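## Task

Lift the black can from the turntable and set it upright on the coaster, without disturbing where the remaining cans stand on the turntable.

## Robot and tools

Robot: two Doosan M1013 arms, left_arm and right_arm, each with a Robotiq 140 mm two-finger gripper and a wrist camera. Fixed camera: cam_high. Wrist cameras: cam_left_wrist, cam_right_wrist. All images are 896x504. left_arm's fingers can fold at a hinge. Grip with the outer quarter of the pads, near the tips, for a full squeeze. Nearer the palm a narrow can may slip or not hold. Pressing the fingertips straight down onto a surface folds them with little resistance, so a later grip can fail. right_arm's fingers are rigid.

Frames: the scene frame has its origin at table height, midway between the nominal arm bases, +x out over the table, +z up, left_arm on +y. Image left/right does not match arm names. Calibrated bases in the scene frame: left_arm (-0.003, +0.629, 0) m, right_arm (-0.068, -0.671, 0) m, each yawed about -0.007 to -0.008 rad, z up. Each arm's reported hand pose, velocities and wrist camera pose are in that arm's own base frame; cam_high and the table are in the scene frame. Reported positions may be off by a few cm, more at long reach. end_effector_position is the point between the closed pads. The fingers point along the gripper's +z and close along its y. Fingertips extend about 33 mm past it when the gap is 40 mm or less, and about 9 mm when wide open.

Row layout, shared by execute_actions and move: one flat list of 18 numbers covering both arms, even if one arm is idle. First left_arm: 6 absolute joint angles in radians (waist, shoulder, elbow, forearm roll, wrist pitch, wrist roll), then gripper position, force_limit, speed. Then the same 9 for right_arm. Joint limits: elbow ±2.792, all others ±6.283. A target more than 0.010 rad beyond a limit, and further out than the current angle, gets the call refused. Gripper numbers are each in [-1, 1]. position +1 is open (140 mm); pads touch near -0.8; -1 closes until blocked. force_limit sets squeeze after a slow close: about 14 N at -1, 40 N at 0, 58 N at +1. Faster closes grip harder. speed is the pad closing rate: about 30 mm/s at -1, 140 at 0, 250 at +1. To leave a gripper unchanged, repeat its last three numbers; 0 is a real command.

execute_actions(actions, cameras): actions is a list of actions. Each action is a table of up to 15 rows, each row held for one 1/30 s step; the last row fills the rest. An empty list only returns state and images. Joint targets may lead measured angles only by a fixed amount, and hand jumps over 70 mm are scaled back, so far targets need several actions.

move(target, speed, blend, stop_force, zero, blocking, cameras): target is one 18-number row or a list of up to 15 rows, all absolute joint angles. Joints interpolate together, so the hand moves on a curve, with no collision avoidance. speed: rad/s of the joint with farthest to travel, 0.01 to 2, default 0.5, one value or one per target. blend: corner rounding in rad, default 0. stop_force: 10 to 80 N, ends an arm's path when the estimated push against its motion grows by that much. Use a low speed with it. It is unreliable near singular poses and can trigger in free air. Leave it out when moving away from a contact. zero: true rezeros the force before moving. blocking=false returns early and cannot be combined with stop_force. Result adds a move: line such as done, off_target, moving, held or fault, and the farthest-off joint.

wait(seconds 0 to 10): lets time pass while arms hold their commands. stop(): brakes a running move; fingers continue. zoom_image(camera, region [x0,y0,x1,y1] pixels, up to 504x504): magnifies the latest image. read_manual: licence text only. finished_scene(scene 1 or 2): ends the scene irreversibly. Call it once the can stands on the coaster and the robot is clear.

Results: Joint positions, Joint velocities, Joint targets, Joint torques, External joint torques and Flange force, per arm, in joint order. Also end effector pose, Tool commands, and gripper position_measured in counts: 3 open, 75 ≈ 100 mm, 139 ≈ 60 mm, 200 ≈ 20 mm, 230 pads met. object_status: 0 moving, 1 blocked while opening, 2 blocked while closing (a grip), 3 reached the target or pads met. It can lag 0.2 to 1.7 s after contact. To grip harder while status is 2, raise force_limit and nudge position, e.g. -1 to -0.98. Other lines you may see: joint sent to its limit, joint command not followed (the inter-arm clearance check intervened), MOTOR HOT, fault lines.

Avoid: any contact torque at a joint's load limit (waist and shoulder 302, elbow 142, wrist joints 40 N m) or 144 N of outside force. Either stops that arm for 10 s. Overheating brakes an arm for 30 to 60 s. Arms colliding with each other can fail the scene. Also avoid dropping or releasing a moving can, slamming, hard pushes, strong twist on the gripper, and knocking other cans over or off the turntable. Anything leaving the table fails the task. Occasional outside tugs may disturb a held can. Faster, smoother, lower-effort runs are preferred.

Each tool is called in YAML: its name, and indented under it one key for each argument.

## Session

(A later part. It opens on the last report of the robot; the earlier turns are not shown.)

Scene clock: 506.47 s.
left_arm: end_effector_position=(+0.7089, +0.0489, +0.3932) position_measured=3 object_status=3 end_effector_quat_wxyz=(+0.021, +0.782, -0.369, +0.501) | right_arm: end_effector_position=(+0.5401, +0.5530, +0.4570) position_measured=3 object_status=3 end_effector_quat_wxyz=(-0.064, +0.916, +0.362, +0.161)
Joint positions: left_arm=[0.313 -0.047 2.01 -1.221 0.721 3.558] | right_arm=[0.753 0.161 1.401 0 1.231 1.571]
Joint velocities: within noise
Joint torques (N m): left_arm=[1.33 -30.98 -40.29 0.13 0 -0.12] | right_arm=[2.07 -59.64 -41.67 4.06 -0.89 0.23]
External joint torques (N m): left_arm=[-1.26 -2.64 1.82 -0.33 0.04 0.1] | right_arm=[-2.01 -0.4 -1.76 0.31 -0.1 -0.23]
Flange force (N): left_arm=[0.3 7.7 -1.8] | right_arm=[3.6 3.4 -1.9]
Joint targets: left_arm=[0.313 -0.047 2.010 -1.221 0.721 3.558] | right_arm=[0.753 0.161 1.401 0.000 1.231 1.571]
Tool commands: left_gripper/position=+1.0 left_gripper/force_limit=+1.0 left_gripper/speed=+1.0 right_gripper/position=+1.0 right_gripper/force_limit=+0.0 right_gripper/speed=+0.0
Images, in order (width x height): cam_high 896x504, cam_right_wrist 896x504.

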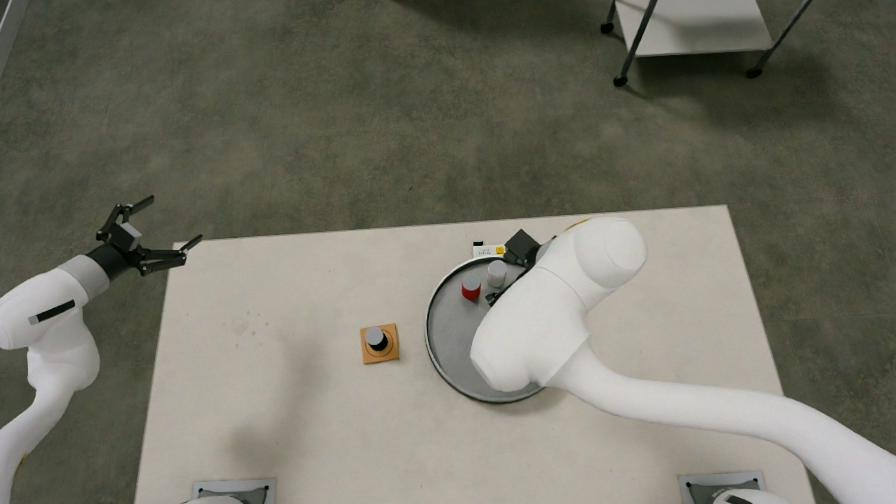

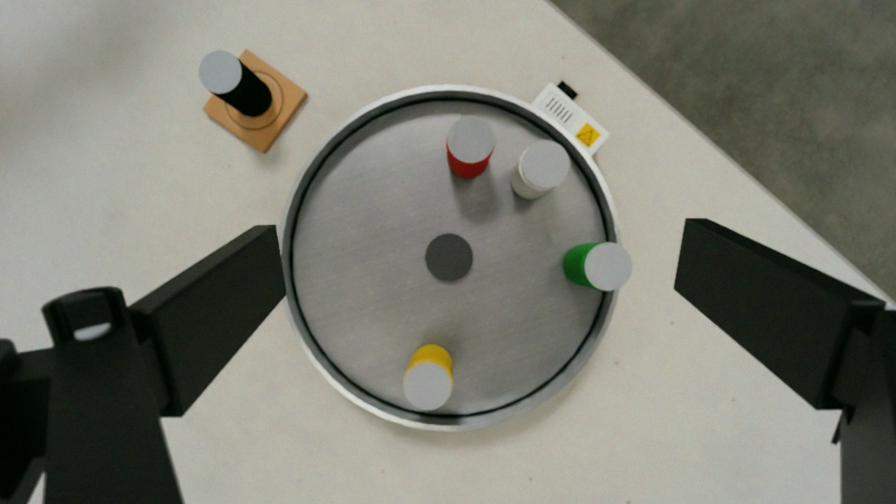

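move:
  target: [0.313, -0.047, 2.01, -1.221, 0.721, 3.558, 1, 1, 1, 0.9271, 0.148762, 2.180293, 0, -0.23466, 1.570796, 0.25, 0, 0]
  speed: 0.9
  cameras: ["cam_right_wrist"]

Scene clock: 510.57 s.
left_arm: end_effector_position=(+0.7089, +0.0489, +0.3932) position_measured=3 object_status=3 end_effector_quat_wxyz=(+0.021, +0.782, -0.369, +0.501) | right_arm: end_effector_position=(+0.4440, +0.6492, +0.2150) position_measured=98 object_status=3 end_effector_quat_wxyz=(-0.224, +0.775, +0.387, +0.447)
Joint positions: left_arm=[0.313 -0.047 2.01 -1.221 0.721 3.558] | right_arm=[0.927 0.149 2.18 0 -0.235 1.571]
Joint velocities: within noise
Joint torques (N m): left_arm=[1.51 -30.95 -40.26 0.16 0 -0.08] | right_arm=[1.69 -48.33 -31.5 2.94 -2.29 0.22]
External joint torques (N m): left_arm=[-1.52 -2.66 1.85 -0.36 0.05 0.07] | right_arm=[-1.91 -0.59 -1.91 0.25 -0.16 -0.22]
Flange force (N): left_arm=[0.6 8.0 -1.5] | right_arm=[0.0 0.0 0.0]
Joint targets: left_arm=[0.313 -0.047 2.010 -1.221 0.721 3.558] | right_arm=[0.927 0.149 2.180 0.000 -0.235 1.571]
move: done
Images, in order (width x height): cam_right_wrist 896x504.

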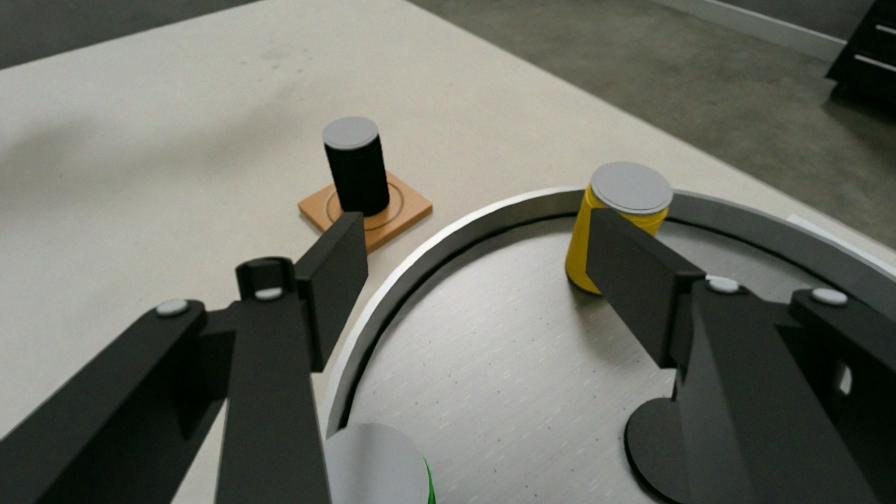

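wait:
  seconds: 0.1
  cameras: []

Scene clock: 511.03 s.
left_arm: end_effector_position=(+0.7089, +0.0489, +0.3932) position_measured=3 object_status=3 end_effector_quat_wxyz=(+0.021, +0.782, -0.369, +0.501) | right_arm: end_effector_position=(+0.4440, +0.6492, +0.2150) position_measured=98 object_status=3 end_effector_quat_wxyz=(-0.224, +0.775, +0.387, +0.447)
Joint positions: left_arm=[0.313 -0.047 2.01 -1.221 0.721 3.558] | right_arm=[0.927 0.149 2.18 0 -0.235 1.571]
Joint velocities: within noise
Joint torques (N m): left_arm=[1.37 -31.04 -40.28 0.17 0.01 -0.11] | right_arm=[2.09 -48.38 -31.74 2.94 -2.31 0.24]
External joint torques (N m): left_arm=[-1.22 -2.68 1.86 -0.38 0.03 0.1] | right_arm=[-2.18 -0.57 -1.61 0.24 -0.14 -0.24]
Flange force (N): left_arm=[0.1 7.8 -1.8] | right_arm=[0.0 0.0 0.0]
Joint targets: left_arm=[0.313 -0.047 2.010 -1.221 0.721 3.558] | right_arm=[0.927 0.149 2.180 0.000 -0.235 1.571]
Tool commands: left_gripper/position=+1.0 left_gripper/force_limit=+1.0 left_gripper/speed=+1.0 right_gripper/position=+0.25 right_gripper/force_limit=+0.0 right_gripper/speed=+0.0
wait: 0.10 s; at rest from the start
No camera images: "cameras" was empty.

wait:
  seconds: 9.2
  cameras: []

move:
  target: [0.313, -0.047, 2.01, -1.221, 0.721, 3.558, 1, 1, 1, 0.9271, 0.305024, 2.245395, 0, -0.456024, 1.570796, 0.25, 0, 0]
  speed: 0.5
  cameras: []

wait:
  seconds: 1.1
  cameras: []

move:
  target:
    - [0.313, -0.047, 2.01, -1.221, 0.721, 3.558, 1, 1, 1, 0.9271, 0.234784, 2.354009, 0, -0.494398, 1.570796, -1, 0, 0]
    - [0.313, -0.047, 2.01, -1.221, 0.721, 3.558, 1, 1, 1, 0.9271, -0.08422, 2.364255, 0, -0.18564, 1.570796, -1, 0, 0]
  speed: [0.21, 0.5]
  blend: [0.03, 0]
  cameras: ["cam_right_wrist"]

Scene clock: 520.87 s.
left_arm: end_effector_position=(+0.7089, +0.0489, +0.3932) position_measured=3 object_status=3 end_effector_quat_wxyz=(+0.021, +0.782, -0.369, +0.501) | right_arm: end_effector_position=(+0.4440, +0.6492, +0.2150) position_measured=98 object_status=3 end_effector_quat_wxyz=(-0.224, +0.775, +0.387, +0.447)
Joint positions: left_arm=[0.313 -0.047 2.01 -1.221 0.721 3.558] | right_arm=[0.927 0.149 2.18 0 -0.235 1.571]
Joint velocities: within noise
Joint torques (N m): left_arm=[1.73 -30.92 -40.36 0.16 -0.01 -0.08] | right_arm=[2.25 -48.29 -31.68 2.92 -2.32 0.25]
External joint torques (N m): left_arm=[-1.8 -2.77 1.87 -0.38 0.06 0.07] | right_arm=[-2.29 -0.6 -1.71 0.26 -0.12 -0.25]
Flange force (N): left_arm=[0.9 8.5 -1.2] | right_arm=[0.0 0.0 0.0]
Joint targets: left_arm=[0.313 -0.047 2.010 -1.221 0.721 3.558] | right_arm=[0.927 0.149 2.180 0.000 -0.235 1.571]
Tool commands: left_gripper/position=+1.0 left_gripper/force_limit=+1.0 left_gripper/speed=+1.0 right_gripper/position=+0.25 right_gripper/force_limit=+0.0 right_gripper/speed=+0.0
wait: 9.20 s; at rest from the start
No camera images: "cameras" was empty.

Scene clock: 521.73 s.
left_arm: end_effector_position=(+0.7089, +0.0489, +0.3932) position_measured=3 object_status=3 end_effector_quat_wxyz=(+0.021, +0.782, -0.369, +0.501) | right_arm: end_effector_position=(+0.4440, +0.6492, +0.1136) position_measured=98 object_status=3 end_effector_quat_wxyz=(-0.224, +0.775, +0.387, +0.447)
Joint positions: left_arm=[0.313 -0.047 2.01 -1.221 0.721 3.558] | right_arm=[0.927 0.305 2.245 0 -0.456 1.571]
Joint velocities: within noise
Joint torques (N m): left_arm=[1.44 -30.91 -40.32 0.18 0.02 -0.1] | right_arm=[1.99 -56.75 -24.97 2.22 -2.26 0.26]
External joint torques (N m): left_arm=[-1.48 -2.7 1.88 -0.4 0.02 0.08] | right_arm=[-2.04 -0.98 -1.23 0.22 -0.18 -0.26]
Flange force (N): left_arm=[0.4 8.1 -1.5] | right_arm=[2.1 2.5 -0.1]
Joint targets: left_arm=[0.313 -0.047 2.010 -1.221 0.721 3.558] | right_arm=[0.927 0.305 2.245 0.000 -0.456 1.571]
move: done
No camera images: "cameras" was empty.

Scene clock: 522.83 s.
left_arm: end_effector_position=(+0.7089, +0.0489, +0.3932) position_measured=3 object_status=3 end_effector_quat_wxyz=(+0.021, +0.782, -0.369, +0.501) | right_arm: end_effector_position=(+0.4440, +0.6492, +0.1135) position_measured=98 object_status=3 end_effector_quat_wxyz=(-0.224, +0.775, +0.387, +0.447)
Joint positions: left_arm=[0.313 -0.047 2.01 -1.221 0.721 3.558] | right_arm=[0.927 0.305 2.245 0 -0.456 1.571]
Joint velocities: within noise
Joint torques (N m): left_arm=[1.14 -30.96 -40.33 0.18 0 -0.11] | right_arm=[2.21 -56.79 -24.8 2.19 -2.32 0.23]
External joint torques (N m): left_arm=[-1.13 -2.73 1.91 -0.39 0.05 0.09] | right_arm=[-2.21 -1.07 -1.36 0.24 -0.13 -0.23]
Flange force (N): left_arm=[0.0 7.8 -2.0] | right_arm=[2.5 2.8 -0.1]
Joint targets: left_arm=[0.313 -0.047 2.010 -1.221 0.721 3.558] | right_arm=[0.927 0.305 2.245 0.000 -0.456 1.571]
Tool commands: left_gripper/position=+1.0 left_gripper/force_limit=+1.0 left_gripper/speed=+1.0 right_gripper/position=+0.25 right_gripper/force_limit=+0.0 right_gripper/speed=+0.0
wait: 1.10 s; at rest by 0.17 s
No camera images: "cameras" was empty.

Scene clock: 524.37 s.
left_arm: end_effector_position=(+0.7089, +0.0489, +0.3932) position_measured=3 object_status=3 end_effector_quat_wxyz=(+0.021, +0.782, -0.369, +0.501) | right_arm: end_effector_position=(+0.3685, +0.5486, +0.2399) position_measured=154 object_status=2 end_effector_quat_wxyz=(-0.224, +0.775, +0.387, +0.447)
Joint positions: left_arm=[0.313 -0.047 2.01 -1.221 0.721 3.558] | right_arm=[0.927 -0.084 2.364 0 -0.186 1.571]
Joint velocities: within noise
Joint torques (N m): left_arm=[1.43 -31.07 -40.27 0.18 0 -0.13] | right_arm=[2.07 -26.64 -34.31 3.11 -2.77 0.23]
External joint torques (N m): left_arm=[-1.41 -2.52 1.82 -0.39 0.04 0.11] | right_arm=[-1.96 0.81 -0.37 0.2 0.32 -0.23]
Flange force (N): left_arm=[0.2 7.7 -1.3] | right_arm=[0.0 0.0 0.0]
Joint targets: left_arm=[0.313 -0.047 2.010 -1.221 0.721 3.558] | right_arm=[0.927 -0.084 2.364 0.000 -0.186 1.571]
move: done
Images, in order (width x height): cam_right_wrist 896x504.

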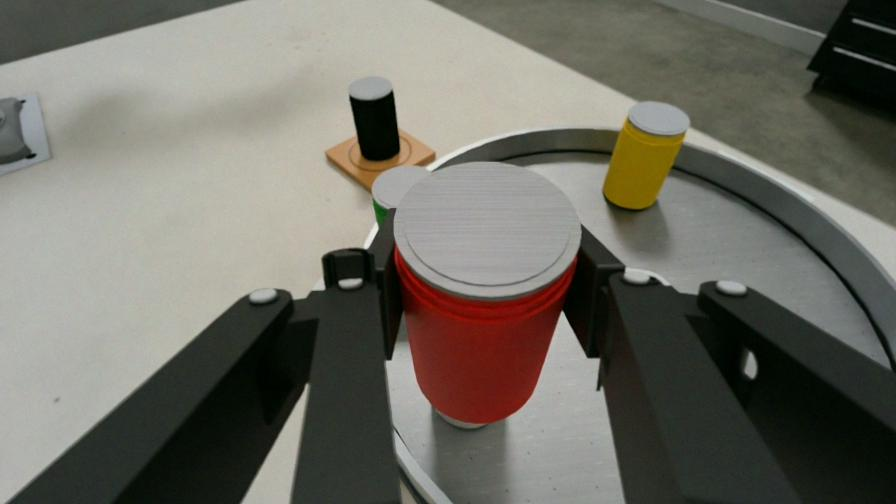

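move:
  target: [0.313, -0.047, 2.01, -1.221, 0.721, 3.558, 1, 1, 1, 0.585736, 0.11778, 2.217587, 0, -0.240972, 1.570796, -1, 0, 0]
  speed: 0.5
  cameras: ["cam_right_wrist"]

Scene clock: 531.63 s.
left_arm: end_effector_position=(+0.7089, +0.0489, +0.3932) position_measured=3 object_status=3 end_effector_quat_wxyz=(+0.021, +0.782, -0.369, +0.501) | right_arm: end_effector_position=(+0.6177, +0.4513, +0.2150) position_measured=154 object_status=2 end_effector_quat_wxyz=(-0.144, +0.829, +0.250, +0.479)
Joint positions: left_arm=[0.313 -0.047 2.01 -1.221 0.721 3.558] | right_arm=[0.586 0.118 2.218 0 -0.241 1.571]
Joint velocities: within noise
Joint torques (N m): left_arm=[1.42 -30.83 -40.32 0.13 -0.01 -0.11] | right_arm=[3.23 -46.51 -32.74 2.87 -2.77 0.24]
External joint torques (N m): left_arm=[-1.37 -2.74 1.92 -0.34 0.05 0.1] | right_arm=[-3.47 1.26 -0.41 0.28 0.31 -0.24]
Flange force (N): left_arm=[0.3 8.0 -1.8] | right_arm=[0.0 0.0 0.0]
Joint targets: left_arm=[0.313 -0.047 2.010 -1.221 0.721 3.558] | right_arm=[0.586 0.118 2.218 0.000 -0.241 1.571]
move: done
Images, in order (width x height): cam_right_wrist 896x504.

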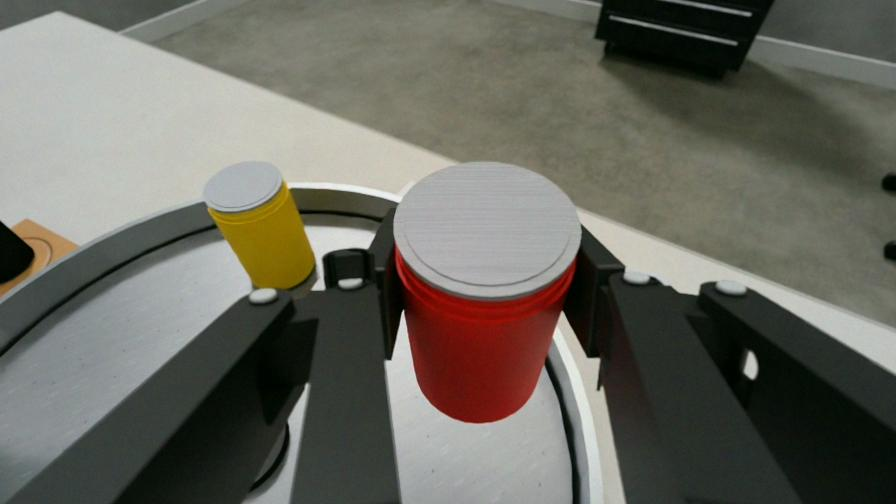

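wait:
  seconds: 6.65
  cameras: []

move:
  target: [0.313, -0.047, 2.01, -1.221, 0.721, 3.558, 1, 1, 1, 0.585736, 0.277856, 2.284024, 0, -0.467485, 1.570796, -1, 0, 0]
  speed: 0.5
  cameras: []

move:
  target:
    - [0.313, -0.047, 2.01, -1.221, 0.721, 3.558, 1, 1, 1, 0.585736, 0.277856, 2.284024, 0, -0.467485, 1.570796, 0.12, 0, 0.5]
    - [0.313, -0.047, 2.01, -1.221, 0.721, 3.558, 1, 1, 1, 0.585736, 0.11778, 2.217587, 0, -0.240972, 1.570796, 0.12, 0, 0.5]
  speed: [0.5, 1.0]
  cameras: ["cam_high", "cam_right_wrist"]

Scene clock: 538.73 s.
left_arm: end_effector_position=(+0.7089, +0.0489, +0.3932) position_measured=3 object_status=3 end_effector_quat_wxyz=(+0.021, +0.782, -0.369, +0.501) | right_arm: end_effector_position=(+0.6178, +0.4512, +0.2150) position_measured=154 object_status=2 end_effector_quat_wxyz=(-0.144, +0.829, +0.250, +0.479)
Joint positions: left_arm=[0.313 -0.047 2.01 -1.221 0.721 3.558] | right_arm=[0.586 0.118 2.218 0 -0.241 1.571]
Joint velocities: within noise
Joint torques (N m): left_arm=[1.21 -30.94 -40.26 0.16 0.03 -0.12] | right_arm=[2.12 -46.2 -32.77 2.89 -2.82 0.21]
External joint torques (N m): left_arm=[-1.18 -2.75 1.83 -0.37 0.01 0.1] | right_arm=[-2.35 0.89 -0.39 0.27 0.36 -0.21]
Flange force (N): left_arm=[0.2 7.8 -1.9] | right_arm=[0.0 0.0 0.0]
Joint targets: left_arm=[0.313 -0.047 2.010 -1.221 0.721 3.558] | right_arm=[0.586 0.118 2.218 0.000 -0.241 1.571]
Tool commands: left_gripper/position=+1.0 left_gripper/force_limit=+1.0 left_gripper/speed=+1.0 right_gripper/position=-1.0 right_gripper/force_limit=+0.0 right_gripper/speed=+0.0
wait: 6.67 s; at rest from the start
No camera images: "cameras" was empty.

Scene clock: 539.60 s.
left_arm: end_effector_position=(+0.7089, +0.0489, +0.3932) position_measured=3 object_status=3 end_effector_quat_wxyz=(+0.021, +0.782, -0.369, +0.501) | right_arm: end_effector_position=(+0.6178, +0.4512, +0.1149) position_measured=154 object_status=2 end_effector_quat_wxyz=(-0.144, +0.829, +0.250, +0.479)
Joint positions: left_arm=[0.313 -0.047 2.01 -1.221 0.721 3.558] | right_arm=[0.586 0.278 2.284 0 -0.467 1.571]
Joint velocities: within noise
Joint torques (N m): left_arm=[1.4 -30.83 -40.3 0.18 0.01 -0.12] | right_arm=[2.25 -55.9 -25.4 2.19 -2.8 0.22]
External joint torques (N m): left_arm=[-1.33 -2.83 1.83 -0.38 0.03 0.11] | right_arm=[-2.15 1.13 -0.4 0.2 0.34 -0.22]
Flange force (N): left_arm=[0.3 8.0 -1.8] | right_arm=[0.2 3.0 2.5]
Joint targets: left_arm=[0.313 -0.047 2.010 -1.221 0.721 3.558] | right_arm=[0.586 0.278 2.284 0.000 -0.467 1.571]
move: done
No camera images: "cameras" was empty.

Scene clock: 540.90 s.
left_arm: end_effector_position=(+0.7089, +0.0489, +0.3932) position_measured=3 object_status=3 end_effector_quat_wxyz=(+0.021, +0.782, -0.369, +0.501) | right_arm: end_effector_position=(+0.6178, +0.4512, +0.2149) position_measured=114 object_status=3 end_effector_quat_wxyz=(-0.144, +0.829, +0.250, +0.479)
Joint positions: left_arm=[0.313 -0.047 2.01 -1.221 0.721 3.558] | right_arm=[0.586 0.118 2.218 0 -0.241 1.571]
Joint velocities: within noise
Joint torques (N m): left_arm=[1.53 -30.8 -40.33 0.2 -0.01 -0.12] | right_arm=[1.96 -45.86 -31.66 2.94 -2.29 0.23]
External joint torques (N m): left_arm=[-1.55 -2.77 1.91 -0.41 0.06 0.1] | right_arm=[-1.94 0.4 -1.43 0.2 -0.15 -0.23]
Flange force (N): left_arm=[0.4 8.3 -1.5] | right_arm=[0.0 0.0 0.0]
Joint targets: left_arm=[0.313 -0.047 2.010 -1.221 0.721 3.558] | right_arm=[0.586 0.118 2.218 0.000 -0.241 1.571]
move: done
Images, in order (width x height): cam_high 896x504, cam_right_wrist 896x504.

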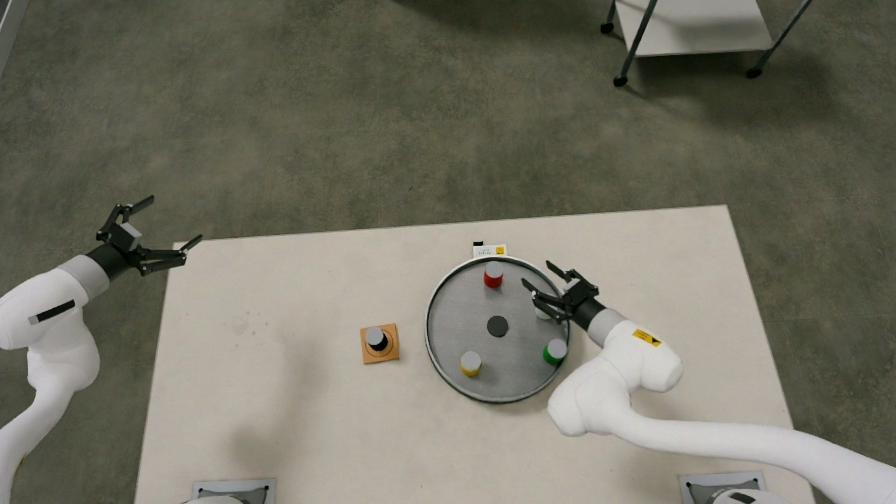

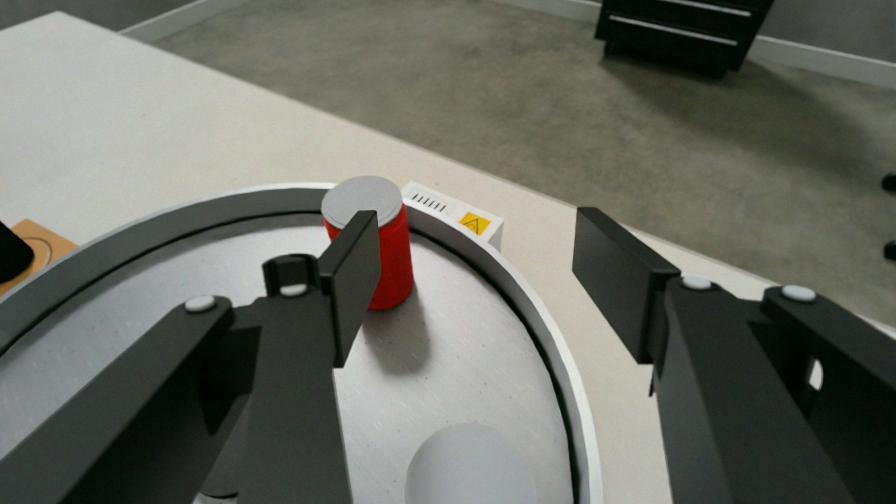

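move:
  target: [0.313, -0.047, 2.01, -1.221, 0.721, 3.558, 1, 1, 1, 0.591573, 0.212154, 1.679138, 0, 1.250301, 2.162369, 0.644, 0, 0]
  speed: 0.9
  cameras: ["cam_high"]

Scene clock: 548.03 s.
left_arm: end_effector_position=(+0.7089, +0.0489, +0.3932) position_measured=3 object_status=3 end_effector_quat_wxyz=(+0.021, +0.782, -0.369, +0.501) | right_arm: end_effector_position=(+0.5295, +0.3973, +0.2500) position_measured=47 object_status=3 end_effector_quat_wxyz=(+0.000, +1.000, +0.000, +0.000)
Joint positions: left_arm=[0.313 -0.047 2.01 -1.221 0.721 3.558] | right_arm=[0.592 0.212 1.679 0 1.25 2.162]
Joint velocities: within noise
Joint torques (N m): left_arm=[1.25 -30.93 -40.38 0.17 0.01 -0.1] | right_arm=[1.84 -61.87 -38.41 3.87 0.09 0.23]
External joint torques (N m): left_arm=[-1.18 -2.71 1.96 -0.37 0.03 0.09] | right_arm=[-1.71 -0.53 -1.92 0.25 -0.13 -0.23]
Flange force (N): left_arm=[0.0 7.9 -1.9] | right_arm=[3.9 0.7 -2.4]
Joint targets: left_arm=[0.313 -0.047 2.010 -1.221 0.721 3.558] | right_arm=[0.592 0.212 1.679 0.000 1.250 2.162]
move: done
Images, in order (width x height): cam_high 896x504.

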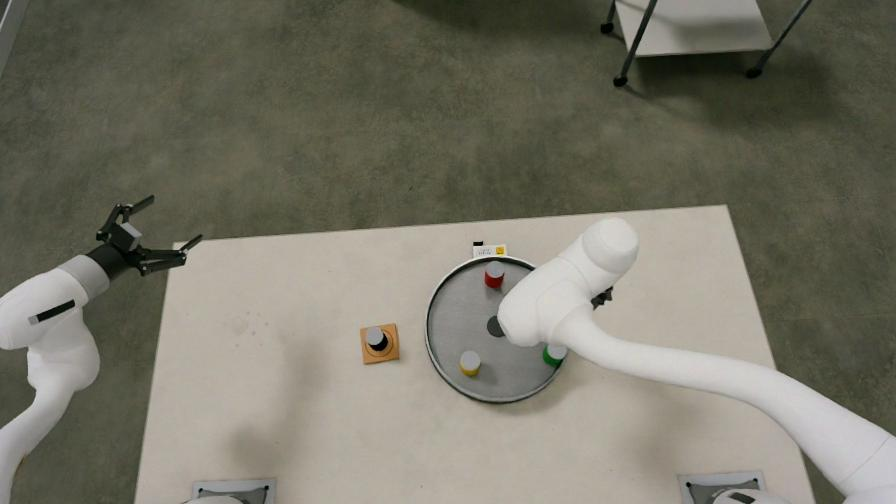

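wait:
  seconds: 2.8
  cameras: []

move:
  target: [0.313, -0.047, 2.01, -1.221, 0.721, 3.558, 1, 1, 1, 0.591573, 0.281075, 1.79517, 0, 1.065348, 2.162369, 0.644, 0, 0]
  speed: 0.5
  cameras: []

Scene clock: 551.20 s.
left_arm: end_effector_position=(+0.7089, +0.0489, +0.3932) position_measured=3 object_status=3 end_effector_quat_wxyz=(+0.021, +0.782, -0.369, +0.501) | right_arm: end_effector_position=(+0.5295, +0.3973, +0.2500) position_measured=47 object_status=3 end_effector_quat_wxyz=(+0.000, +1.000, +0.000, +0.000)
Joint positions: left_arm=[0.313 -0.047 2.01 -1.221 0.721 3.558] | right_arm=[0.592 0.212 1.679 0 1.25 2.162]
Joint velocities: within noise
Joint torques (N m): left_arm=[1.49 -31.04 -40.35 0.16 0.02 -0.11] | right_arm=[2.09 -61.81 -38.61 3.83 0.04 0.24]
External joint torques (N m): left_arm=[-1.61 -2.51 1.85 -0.38 0.03 0.09] | right_arm=[-2.13 -0.75 -1.83 0.29 -0.09 -0.24]
Flange force (N): left_arm=[0.5 8.0 -1.1] | right_arm=[3.9 1.6 -2.5]
Joint targets: left_arm=[0.313 -0.047 2.010 -1.221 0.721 3.558] | right_arm=[0.592 0.212 1.679 0.000 1.250 2.162]
Tool commands: left_gripper/position=+1.0 left_gripper/force_limit=+1.0 left_gripper/speed=+1.0 right_gripper/position=+0.644 right_gripper/force_limit=+0.0 right_gripper/speed=+0.0
wait: 2.80 s; at rest from the start
No camera images: "cameras" was empty.

Scene clock: 552.00 s.
left_arm: end_effector_position=(+0.7089, +0.0489, +0.3932) position_measured=3 object_status=3 end_effector_quat_wxyz=(+0.021, +0.782, -0.369, +0.501) | right_arm: end_effector_position=(+0.5295, +0.3973, +0.1450) position_measured=47 object_status=3 end_effector_quat_wxyz=(+0.000, +1.000, +0.000, +0.000)
Joint positions: left_arm=[0.313 -0.047 2.01 -1.221 0.721 3.558] | right_arm=[0.592 0.281 1.795 0 1.065 2.162]
Joint velocities: within noise
Joint torques (N m): left_arm=[1.34 -31.01 -40.25 0.17 0 -0.11] | right_arm=[1.77 -65.71 -35.33 3.48 -0.04 0.21]
External joint torques (N m): left_arm=[-1.38 -2.64 1.78 -0.37 0.04 0.1] | right_arm=[-1.63 -0.8 -1.98 0.32 0 -0.21]
Flange force (N): left_arm=[0.4 7.7 -1.6] | right_arm=[3.7 0.7 -2.5]
Joint targets: left_arm=[0.313 -0.047 2.010 -1.221 0.721 3.558] | right_arm=[0.592 0.281 1.795 0.000 1.065 2.162]
move: done
No camera images: "cameras" was empty.

wait:
  seconds: 2.97
  cameras: []

move:
  target:
    - [0.313, -0.047, 2.01, -1.221, 0.721, 3.558, 1, 1, 1, 0.591573, 0.281075, 1.79517, 0, 1.065348, 2.162369, -1, 0, 0]
    - [0.313, -0.047, 2.01, -1.221, 0.721, 3.558, 1, 1, 1, 0.611015, 0.234729, 1.679074, 0, 1.22779, 2.181811, -1, 0, 0]
  speed: [0.5, 0.5]
  cameras: ["cam_right_wrist"]

Scene clock: 555.27 s.
left_arm: end_effector_position=(+0.7089, +0.0489, +0.3932) position_measured=3 object_status=3 end_effector_quat_wxyz=(+0.021, +0.782, -0.369, +0.501) | right_arm: end_effector_position=(+0.5295, +0.3973, +0.1450) position_measured=47 object_status=3 end_effector_quat_wxyz=(+0.000, +1.000, +0.000, +0.000)
Joint positions: left_arm=[0.313 -0.047 2.01 -1.221 0.721 3.558] | right_arm=[0.592 0.281 1.795 0 1.065 2.162]
Joint velocities: within noise
Joint torques (N m): left_arm=[1.49 -30.97 -40.3 0.17 -0.01 -0.12] | right_arm=[1.94 -65.45 -35.55 3.51 0 0.22]
External joint torques (N m): left_arm=[-1.37 -2.78 1.83 -0.37 0.04 0.1] | right_arm=[-2.24 -0.81 -1.72 0.28 -0.05 -0.22]
Flange force (N): left_arm=[0.4 8.0 -1.8] | right_arm=[3.8 1.8 -2.2]
Joint targets: left_arm=[0.313 -0.047 2.010 -1.221 0.721 3.558] | right_arm=[0.592 0.281 1.795 0.000 1.065 2.162]
Tool commands: left_gripper/position=+1.0 left_gripper/force_limit=+1.0 left_gripper/speed=+1.0 right_gripper/position=+0.644 right_gripper/force_limit=+0.0 right_gripper/speed=+0.0
wait: 3.00 s; at rest from the start
No camera images: "cameras" was empty.

Scene clock: 556.80 s.
left_arm: end_effector_position=(+0.7089, +0.0489, +0.3932) position_measured=3 object_status=3 end_effector_quat_wxyz=(+0.021, +0.782, -0.369, +0.501) | right_arm: end_effector_position=(+0.5295, +0.4130, +0.2349) position_measured=155 object_status=2 end_effector_quat_wxyz=(+0.000, +1.000, +0.000, +0.000)
Joint positions: left_arm=[0.313 -0.047 2.01 -1.221 0.721 3.558] | right_arm=[0.611 0.235 1.679 0 1.228 2.182]
Joint velocities: within noise
Joint torques (N m): left_arm=[1.08 -31.08 -40.3 0.17 0.02 -0.11] | right_arm=[2.06 -64.44 -39.09 3.8 0.06 0.23]
External joint torques (N m): left_arm=[-1.16 -2.51 1.86 -0.38 0.03 0.1] | right_arm=[-2.02 -0.07 -0.99 0.29 -0.11 -0.23]
Flange force (N): left_arm=[0.0 7.5 -1.7] | right_arm=[3.3 1.6 -1.0]
Joint targets: left_arm=[0.313 -0.047 2.010 -1.221 0.721 3.558] | right_arm=[0.611 0.235 1.679 0.000 1.228 2.182]
move: done
Images, in order (width x height): cam_right_wrist 896x504.

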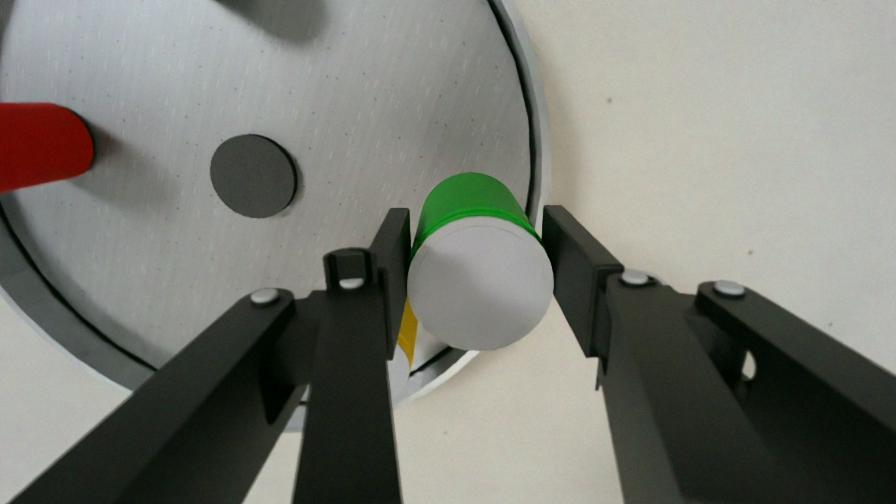

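wait:
  seconds: 4.78
  cameras: []

move:
  target: [0.313, -0.047, 2.01, -1.221, 0.721, 3.558, 1, 1, 1, 0.611015, 0.294261, 1.775621, 0, 1.071711, 2.181811, -1, 0, 0]
  speed: 0.5
  cameras: []

move:
  target:
    - [0.313, -0.047, 2.01, -1.221, 0.721, 3.558, 1, 1, 1, 0.611015, 0.294261, 1.775621, 0, 1.071711, 2.181811, 0.12, 0, 0.5]
    - [0.313, -0.047, 2.01, -1.221, 0.721, 3.558, 1, 1, 1, 0.611015, 0.234729, 1.679074, 0, 1.22779, 2.181811, 0.12, 0, 0.5]
  speed: [0.5, 0.8]
  cameras: ["cam_high", "cam_right_wrist"]

Scene clock: 562.70 s.
left_arm: end_effector_position=(+0.7089, +0.0489, +0.3932) position_measured=3 object_status=3 end_effector_quat_wxyz=(+0.021, +0.782, -0.369, +0.501) | right_arm: end_effector_position=(+0.5295, +0.4130, +0.2350) position_measured=155 object_status=2 end_effector_quat_wxyz=(+0.000, +1.000, +0.000, +0.000)
Joint positions: left_arm=[0.313 -0.047 2.01 -1.221 0.721 3.558] | right_arm=[0.611 0.235 1.679 0 1.228 2.182]
Joint velocities: within noise
Joint torques (N m): left_arm=[1.54 -31.02 -40.23 0.16 -0.02 -0.1] | right_arm=[1.75 -64.61 -39.15 3.81 0.04 0.21]
External joint torques (N m): left_arm=[-1.39 -2.76 1.76 -0.36 0.05 0.09] | right_arm=[-1.73 -0.29 -1.08 0.28 -0.08 -0.21]
Flange force (N): left_arm=[0.5 7.8 -1.7] | right_arm=[2.9 1.4 -1.3]
Joint targets: left_arm=[0.313 -0.047 2.010 -1.221 0.721 3.558] | right_arm=[0.611 0.235 1.679 0.000 1.228 2.182]
Tool commands: left_gripper/position=+1.0 left_gripper/force_limit=+1.0 left_gripper/speed=+1.0 right_gripper/position=-1.0 right_gripper/force_limit=+0.0 right_gripper/speed=+0.0
wait: 4.80 s; at rest from the start
No camera images: "cameras" was empty.

Scene clock: 563.47 s.
left_arm: end_effector_position=(+0.7089, +0.0489, +0.3932) position_measured=3 object_status=3 end_effector_quat_wxyz=(+0.021, +0.782, -0.369, +0.501) | right_arm: end_effector_position=(+0.5295, +0.4130, +0.1458) position_measured=155 object_status=2 end_effector_quat_wxyz=(+0.000, +1.000, +0.000, +0.000)
Joint positions: left_arm=[0.313 -0.047 2.01 -1.221 0.721 3.558] | right_arm=[0.611 0.294 1.776 0 1.072 2.182]
Joint velocities: within noise
Joint torques (N m): left_arm=[1.48 -31.04 -40.28 0.17 0.01 -0.11] | right_arm=[2.22 -67.58 -36.03 3.5 0.14 0.22]
External joint torques (N m): left_arm=[-1.45 -2.54 1.85 -0.38 0.03 0.1] | right_arm=[-2.25 -0.09 -1.35 0.3 -0.19 -0.22]
Flange force (N): left_arm=[0.3 7.8 -1.3] | right_arm=[4.0 1.5 -1.0]
Joint targets: left_arm=[0.313 -0.047 2.010 -1.221 0.721 3.558] | right_arm=[0.611 0.294 1.776 0.000 1.072 2.182]
move: done
No camera images: "cameras" was empty.

Scene clock: 564.73 s.
left_arm: end_effector_position=(+0.7089, +0.0489, +0.3932) position_measured=3 object_status=3 end_effector_quat_wxyz=(+0.021, +0.782, -0.369, +0.501) | right_arm: end_effector_position=(+0.5295, +0.4130, +0.2349) position_measured=114 object_status=3 end_effector_quat_wxyz=(+0.000, +1.000, +0.000, +0.000)
Joint positions: left_arm=[0.313 -0.047 2.01 -1.221 0.721 3.558] | right_arm=[0.611 0.235 1.679 0 1.228 2.182]
Joint velocities: within noise
Joint torques (N m): left_arm=[1.43 -30.94 -40.32 0.19 0 -0.1] | right_arm=[2.05 -64.07 -38.52 3.81 0.04 0.23]
External joint torques (N m): left_arm=[-1.45 -2.67 1.88 -0.41 0.05 0.08] | right_arm=[-1.75 -0.75 -1.64 0.29 -0.09 -0.23]
Flange force (N): left_arm=[0.4 8.0 -1.5] | right_arm=[3.3 1.2 -2.2]
Joint targets: left_arm=[0.313 -0.047 2.010 -1.221 0.721 3.558] | right_arm=[0.611 0.235 1.679 0.000 1.228 2.182]
move: done
Images, in order (width x height): cam_high 896x504, cam_right_wrist 896x504.

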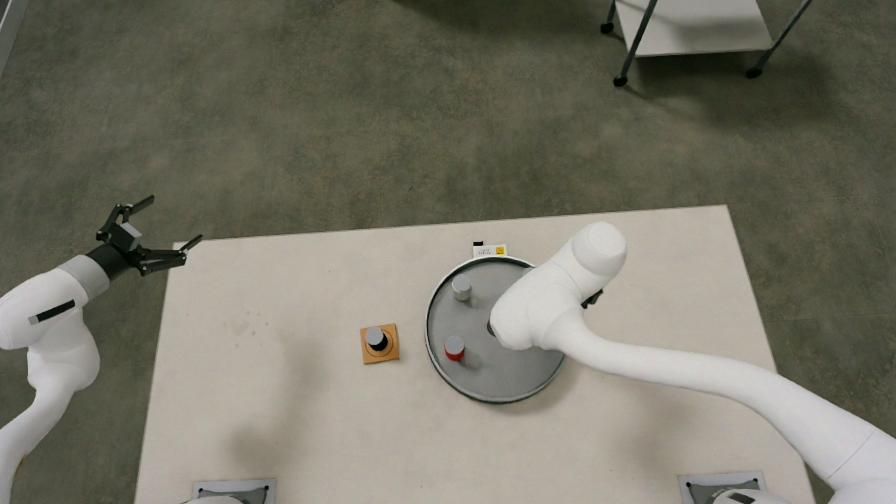

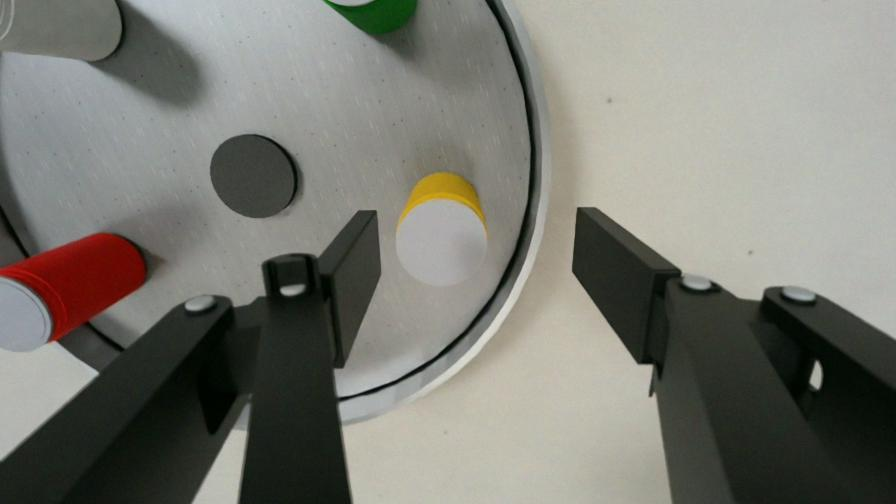

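move:
  target: [0.313, -0.047, 2.01, -1.221, 0.721, 3.558, 1, 1, 1, 0.611015, 0.294261, 1.775621, 0, 1.071711, 2.181811, 0.644, 0, 0.5]
  speed: 0.5
  cameras: ["cam_right_wrist"]

Scene clock: 566.83 s.
left_arm: end_effector_position=(+0.7089, +0.0489, +0.3932) position_measured=3 object_status=3 end_effector_quat_wxyz=(+0.021, +0.782, -0.369, +0.501) | right_arm: end_effector_position=(+0.5295, +0.4130, +0.1458) position_measured=47 object_status=3 end_effector_quat_wxyz=(+0.000, +1.000, +0.000, +0.000)
Joint positions: left_arm=[0.313 -0.047 2.01 -1.221 0.721 3.558] | right_arm=[0.611 0.294 1.776 0 1.072 2.182]
Joint velocities: within noise
Joint torques (N m): left_arm=[1.41 -31.01 -40.31 0.16 0.01 -0.13] | right_arm=[1.8 -66.72 -36.22 3.54 0.11 0.23]
External joint torques (N m): left_arm=[-1.23 -2.65 1.9 -0.35 0.03 0.12] | right_arm=[-1.92 -1.03 -1.19 0.27 -0.16 -0.23]
Flange force (N): left_arm=[0.1 7.8 -1.8] | right_arm=[2.5 2.1 -1.7]
Joint targets: left_arm=[0.313 -0.047 2.010 -1.221 0.721 3.558] | right_arm=[0.611 0.294 1.776 0.000 1.072 2.182]
move: done
Images, in order (width x height): cam_right_wrist 896x504.

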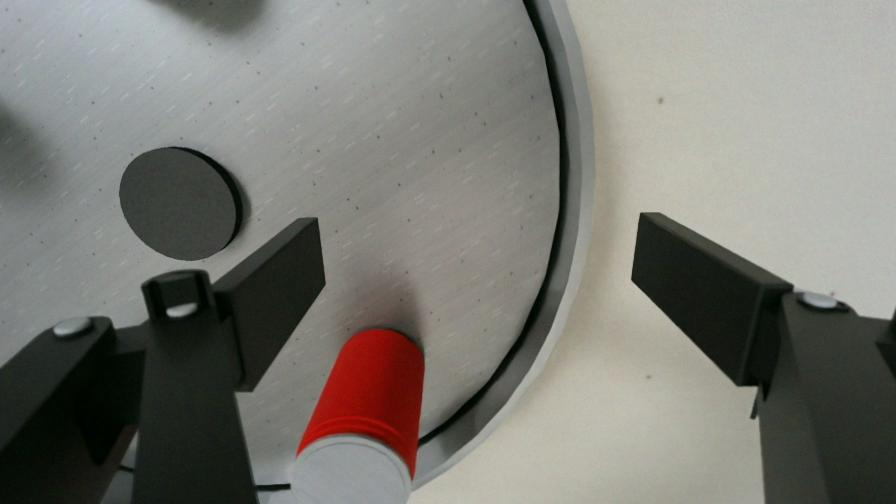

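wait:
  seconds: 2.65
  cameras: []

move:
  target:
    - [0.313, -0.047, 2.01, -1.221, 0.721, 3.558, 1, 1, 1, 0.611015, 0.294261, 1.775621, 0, 1.071711, 2.181811, -1, 0, 0]
    - [0.313, -0.047, 2.01, -1.221, 0.721, 3.558, 1, 1, 1, 0.611015, 0.234729, 1.679074, 0, 1.22779, 2.181811, -1, 0, 0]
  speed: [0.5, 0.5]
  cameras: ["cam_right_wrist"]

Scene clock: 570.30 s.
left_arm: end_effector_position=(+0.7089, +0.0489, +0.3932) position_measured=3 object_status=3 end_effector_quat_wxyz=(+0.021, +0.782, -0.369, +0.501) | right_arm: end_effector_position=(+0.5295, +0.4130, +0.1458) position_measured=47 object_status=3 end_effector_quat_wxyz=(+0.000, +1.000, +0.000, +0.000)
Joint positions: left_arm=[0.313 -0.047 2.01 -1.221 0.721 3.558] | right_arm=[0.611 0.294 1.776 0 1.072 2.182]
Joint velocities: within noise
Joint torques (N m): left_arm=[1.5 -30.9 -40.25 0.18 0 -0.1] | right_arm=[1.87 -66.36 -35.63 3.55 0.04 0.23]
External joint torques (N m): left_arm=[-1.51 -2.75 1.82 -0.39 0.04 0.09] | right_arm=[-1.66 -1.23 -1.67 0.26 -0.09 -0.23]
Flange force (N): left_arm=[0.6 8.1 -1.5] | right_arm=[2.8 1.4 -2.4]
Joint targets: left_arm=[0.313 -0.047 2.010 -1.221 0.721 3.558] | right_arm=[0.611 0.294 1.776 0.000 1.072 2.182]
Tool commands: left_gripper/position=+1.0 left_gripper/force_limit=+1.0 left_gripper/speed=+1.0 right_gripper/position=+0.644 right_gripper/force_limit=+0.0 right_gripper/speed=+0.5
wait: 2.67 s; at rest from the start
No camera images: "cameras" was empty.

Scene clock: 571.80 s.
left_arm: end_effector_position=(+0.7089, +0.0489, +0.3932) position_measured=3 object_status=3 end_effector_quat_wxyz=(+0.021, +0.782, -0.369, +0.501) | right_arm: end_effector_position=(+0.5295, +0.4130, +0.2349) position_measured=155 object_status=2 end_effector_quat_wxyz=(+0.000, +1.000, +0.000, +0.000)
Joint positions: left_arm=[0.313 -0.047 2.01 -1.221 0.721 3.558] | right_arm=[0.611 0.235 1.679 0 1.228 2.182]
Joint velocities: within noise
Joint torques (N m): left_arm=[1.33 -31.03 -40.25 0.17 -0.01 -0.1] | right_arm=[1.72 -64.37 -39.68 3.78 -0.07 0.24]
External joint torques (N m): left_arm=[-1.35 -2.62 1.77 -0.38 0.06 0.08] | right_arm=[-1.74 -0.46 -0.47 0.31 0.03 -0.24]
Flange force (N): left_arm=[0.4 7.6 -1.6] | right_arm=[1.9 2.3 -0.9]
Joint targets: left_arm=[0.313 -0.047 2.010 -1.221 0.721 3.558] | right_arm=[0.611 0.235 1.679 0.000 1.228 2.182]
move: done
Images, in order (width x height): cam_right_wrist 896x504.

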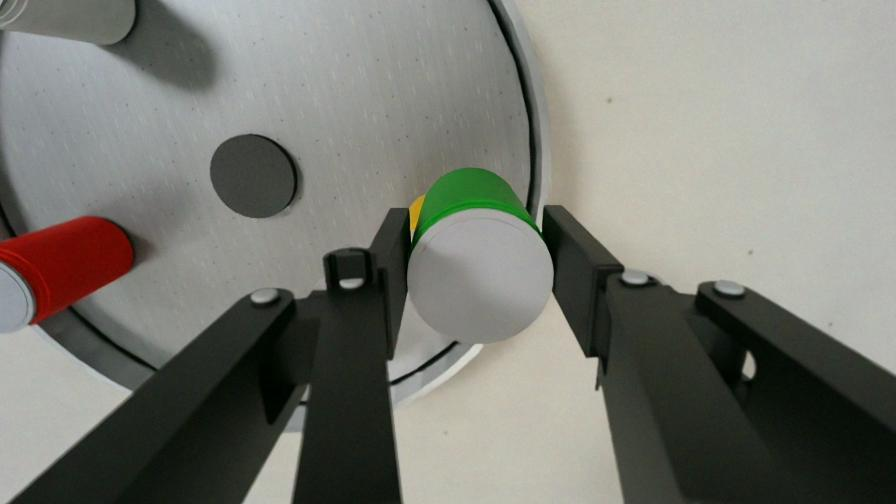

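wait:
  seconds: 2.6
  cameras: []

Scene clock: 574.57 s.
left_arm: end_effector_position=(+0.7089, +0.0489, +0.3932) position_measured=3 object_status=3 end_effector_quat_wxyz=(+0.021, +0.782, -0.369, +0.501) | right_arm: end_effector_position=(+0.5295, +0.4130, +0.2350) position_measured=155 object_status=2 end_effector_quat_wxyz=(+0.000, +1.000, +0.000, +0.000)
Joint positions: left_arm=[0.313 -0.047 2.01 -1.221 0.721 3.558] | right_arm=[0.611 0.235 1.679 0 1.228 2.182]
Joint velocities: within noise
Joint torques (N m): left_arm=[1.49 -30.88 -40.38 0.16 0 -0.11] | right_arm=[2.04 -64.58 -39.23 3.8 0.02 0.25]
External joint torques (N m): left_arm=[-1.44 -2.74 1.94 -0.38 0.04 0.1] | right_arm=[-2.02 0.25 -0.81 0.28 -0.07 -0.25]
Flange force (N): left_arm=[0.3 8.2 -1.6] | right_arm=[3.5 1.6 -0.7]
Joint targets: left_arm=[0.313 -0.047 2.010 -1.221 0.721 3.558] | right_arm=[0.611 0.235 1.679 0.000 1.228 2.182]
Tool commands: left_gripper/position=+1.0 left_gripper/force_limit=+1.0 left_gripper/speed=+1.0 right_gripper/position=-1.0 right_gripper/force_limit=+0.0 right_gripper/speed=+0.0
wait: 2.60 s; at rest from the start
No camera images: "cameras" was empty.

wait:
  seconds: 1.73
  cameras: []

move:
  target: [0.313, -0.047, 2.01, -1.221, 0.721, 3.558, 1, 1, 1, 0.611015, 0.294261, 1.775621, 0, 1.071711, 2.181811, -1, 0, 0]
  speed: 0.5
  cameras: []

move:
  target:
    - [0.313, -0.047, 2.01, -1.221, 0.721, 3.558, 1, 1, 1, 0.611015, 0.294261, 1.775621, 0, 1.071711, 2.181811, 0.12, 0, 0.5]
    - [0.313, -0.047, 2.01, -1.221, 0.721, 3.558, 1, 1, 1, 0.611015, 0.234729, 1.679074, 0, 1.22779, 2.181811, 0.12, 0, 0.5]
  speed: [0.5, 0.8]
  cameras: ["cam_high", "cam_right_wrist"]

Scene clock: 576.63 s.
left_arm: end_effector_position=(+0.7089, +0.0489, +0.3932) position_measured=3 object_status=3 end_effector_quat_wxyz=(+0.021, +0.782, -0.369, +0.501) | right_arm: end_effector_position=(+0.5295, +0.4130, +0.2350) position_measured=155 object_status=2 end_effector_quat_wxyz=(+0.000, +1.000, +0.000, +0.000)
Joint positions: left_arm=[0.313 -0.047 2.01 -1.221 0.721 3.558] | right_arm=[0.611 0.235 1.679 0 1.228 2.182]
Joint velocities: within noise
Joint torques (N m): left_arm=[1.46 -31.08 -40.3 0.15 -0.04 -0.11] | right_arm=[2.04 -64.54 -39.06 3.8 0.06 0.24]
External joint torques (N m): left_arm=[-1.37 -2.57 1.87 -0.35 0.08 0.1] | right_arm=[-2.13 -0.03 -1.06 0.28 -0.12 -0.24]
Flange force (N): left_arm=[0.3 7.7 -1.6] | right_arm=[3.6 1.7 -1.1]
Joint targets: left_arm=[0.313 -0.047 2.010 -1.221 0.721 3.558] | right_arm=[0.611 0.235 1.679 0.000 1.228 2.182]
Tool commands: left_gripper/position=+1.0 left_gripper/force_limit=+1.0 left_gripper/speed=+1.0 right_gripper/position=-1.0 right_gripper/force_limit=+0.0 right_gripper/speed=+0.0
wait: 1.73 s; at rest from the start
No camera images: "cameras" was empty.

Scene clock: 577.40 s.
left_arm: end_effector_position=(+0.7089, +0.0489, +0.3932) position_measured=3 object_status=3 end_effector_quat_wxyz=(+0.021, +0.782, -0.369, +0.501) | right_arm: end_effector_position=(+0.5296, +0.4130, +0.1459) position_measured=155 object_status=2 end_effector_quat_wxyz=(+0.000, +1.000, +0.000, +0.000)
Joint positions: left_arm=[0.313 -0.047 2.01 -1.221 0.721 3.558] | right_arm=[0.611 0.294 1.776 0 1.072 2.182]
Joint velocities: within noise
Joint torques (N m): left_arm=[1.55 -30.93 -40.21 0.15 0.01 -0.11] | right_arm=[2.23 -63.81 -32.96 3.64 0.41 0.26]
External joint torques (N m): left_arm=[-1.58 -2.66 1.77 -0.37 0.03 0.09] | right_arm=[-2.4 -4.29 -4.54 0.18 -0.45 -0.26]
Flange force (N): left_arm=[0.7 7.9 -1.3] | right_arm=[4.3 1.7 -6.9]
Joint targets: left_arm=[0.313 -0.047 2.010 -1.221 0.721 3.558] | right_arm=[0.611 0.294 1.776 0.000 1.072 2.182]
move: done
No camera images: "cameras" was empty.

Scene clock: 578.67 s.
left_arm: end_effector_position=(+0.7089, +0.0489, +0.3932) position_measured=3 object_status=3 end_effector_quat_wxyz=(+0.021, +0.782, -0.369, +0.501) | right_arm: end_effector_position=(+0.5295, +0.4130, +0.2349) position_measured=114 object_status=3 end_effector_quat_wxyz=(+0.000, +1.000, +0.000, +0.000)
Joint positions: left_arm=[0.313 -0.047 2.01 -1.221 0.721 3.558] | right_arm=[0.611 0.235 1.679 0 1.228 2.182]
Joint velocities: within noise
Joint torques (N m): left_arm=[1.4 -30.78 -40.31 0.17 -0.02 -0.12] | right_arm=[1.97 -62.76 -38.31 3.81 -0.02 0.22]
External joint torques (N m): left_arm=[-1.32 -2.95 1.84 -0.37 0.06 0.11] | right_arm=[-1.82 -1.61 -1.72 0.27 -0.02 -0.22]
Flange force (N): left_arm=[0.4 8.1 -2.1] | right_arm=[2.4 1.9 -2.9]
Joint targets: left_arm=[0.313 -0.047 2.010 -1.221 0.721 3.558] | right_arm=[0.611 0.235 1.679 0.000 1.228 2.182]
move: done
Images, in order (width x height): cam_high 896x504, cam_right_wrist 896x504.

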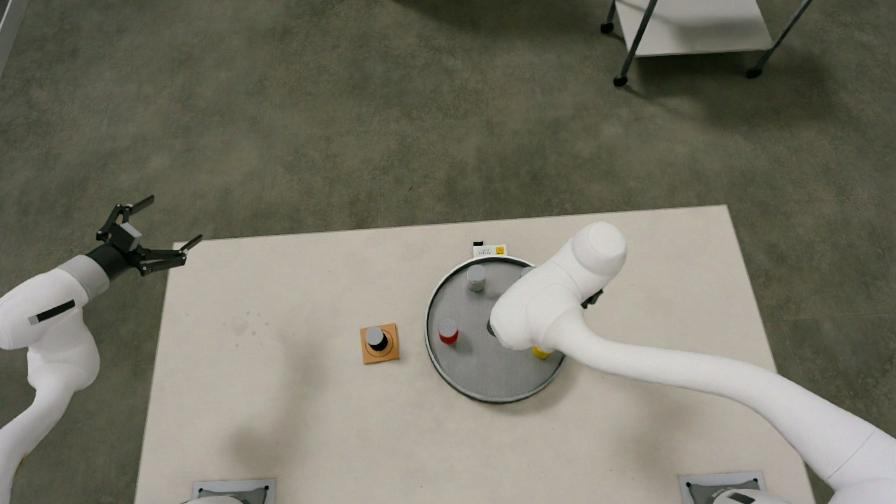

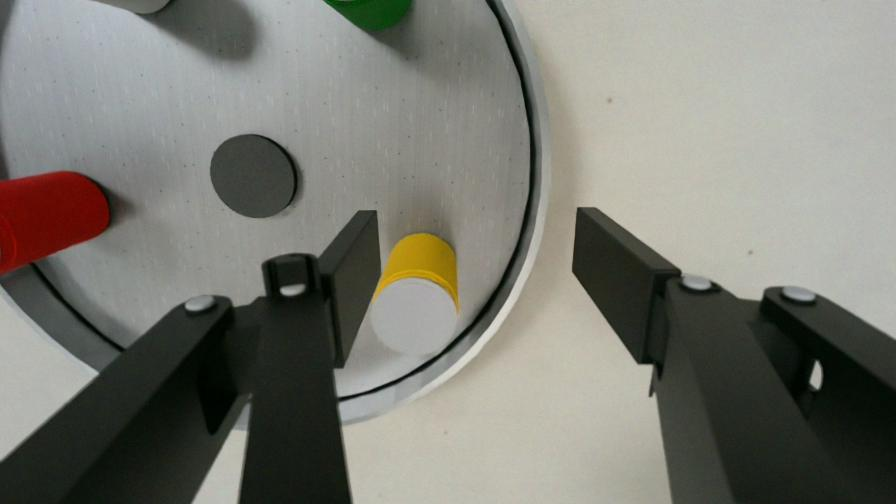

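wait:
  seconds: 0.1
  cameras: ["cam_high"]

Scene clock: 580.33 s.
left_arm: end_effector_position=(+0.7089, +0.0489, +0.3932) position_measured=3 object_status=3 end_effector_quat_wxyz=(+0.021, +0.782, -0.369, +0.501) | right_arm: end_effector_position=(+0.5295, +0.4130, +0.2350) position_measured=114 object_status=3 end_effector_quat_wxyz=(+0.000, +1.000, +0.000, +0.000)
Joint positions: left_arm=[0.313 -0.047 2.01 -1.221 0.721 3.558] | right_arm=[0.611 0.235 1.679 0 1.228 2.182]
Joint velocities: within noise
Joint torques (N m): left_arm=[1.53 -30.96 -40.35 0.18 -0.01 -0.12] | right_arm=[2 -63.51 -38.33 3.79 -0.01 0.23]
External joint torques (N m): left_arm=[-1.58 -2.66 1.88 -0.4 0.06 0.1] | right_arm=[-2.32 -0.84 -1.78 0.29 -0.04 -0.23]
Flange force (N): left_arm=[0.5 8.1 -1.3] | right_arm=[3.9 1.8 -2.5]
Joint targets: left_arm=[0.313 -0.047 2.010 -1.221 0.721 3.558] | right_arm=[0.611 0.235 1.679 0.000 1.228 2.182]
Tool commands: left_gripper/position=+1.0 left_gripper/force_limit=+1.0 left_gripper/speed=+1.0 right_gripper/position=+0.12 right_gripper/force_limit=+0.0 right_gripper/speed=+0.5
wait: 0.10 s; at rest from the start
Images, in order (width x height): cam_high 896x504.

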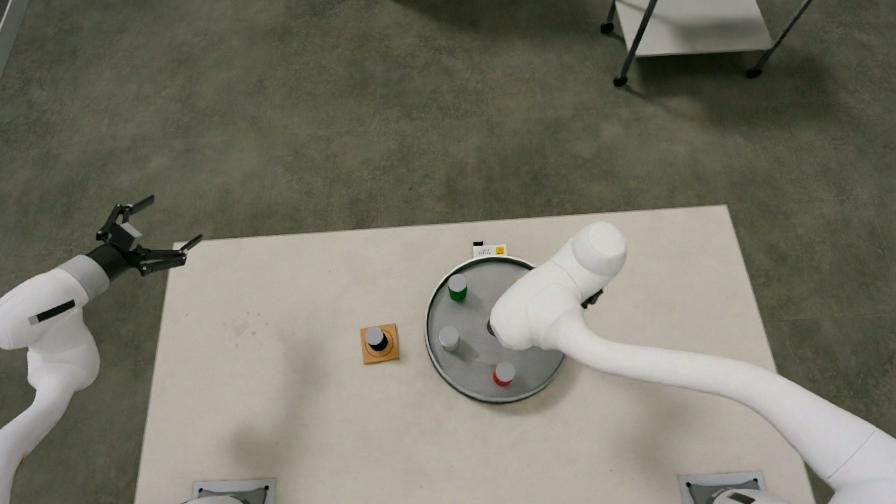

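finished_scene:
  scene: 1

The scene is finished: the task was done.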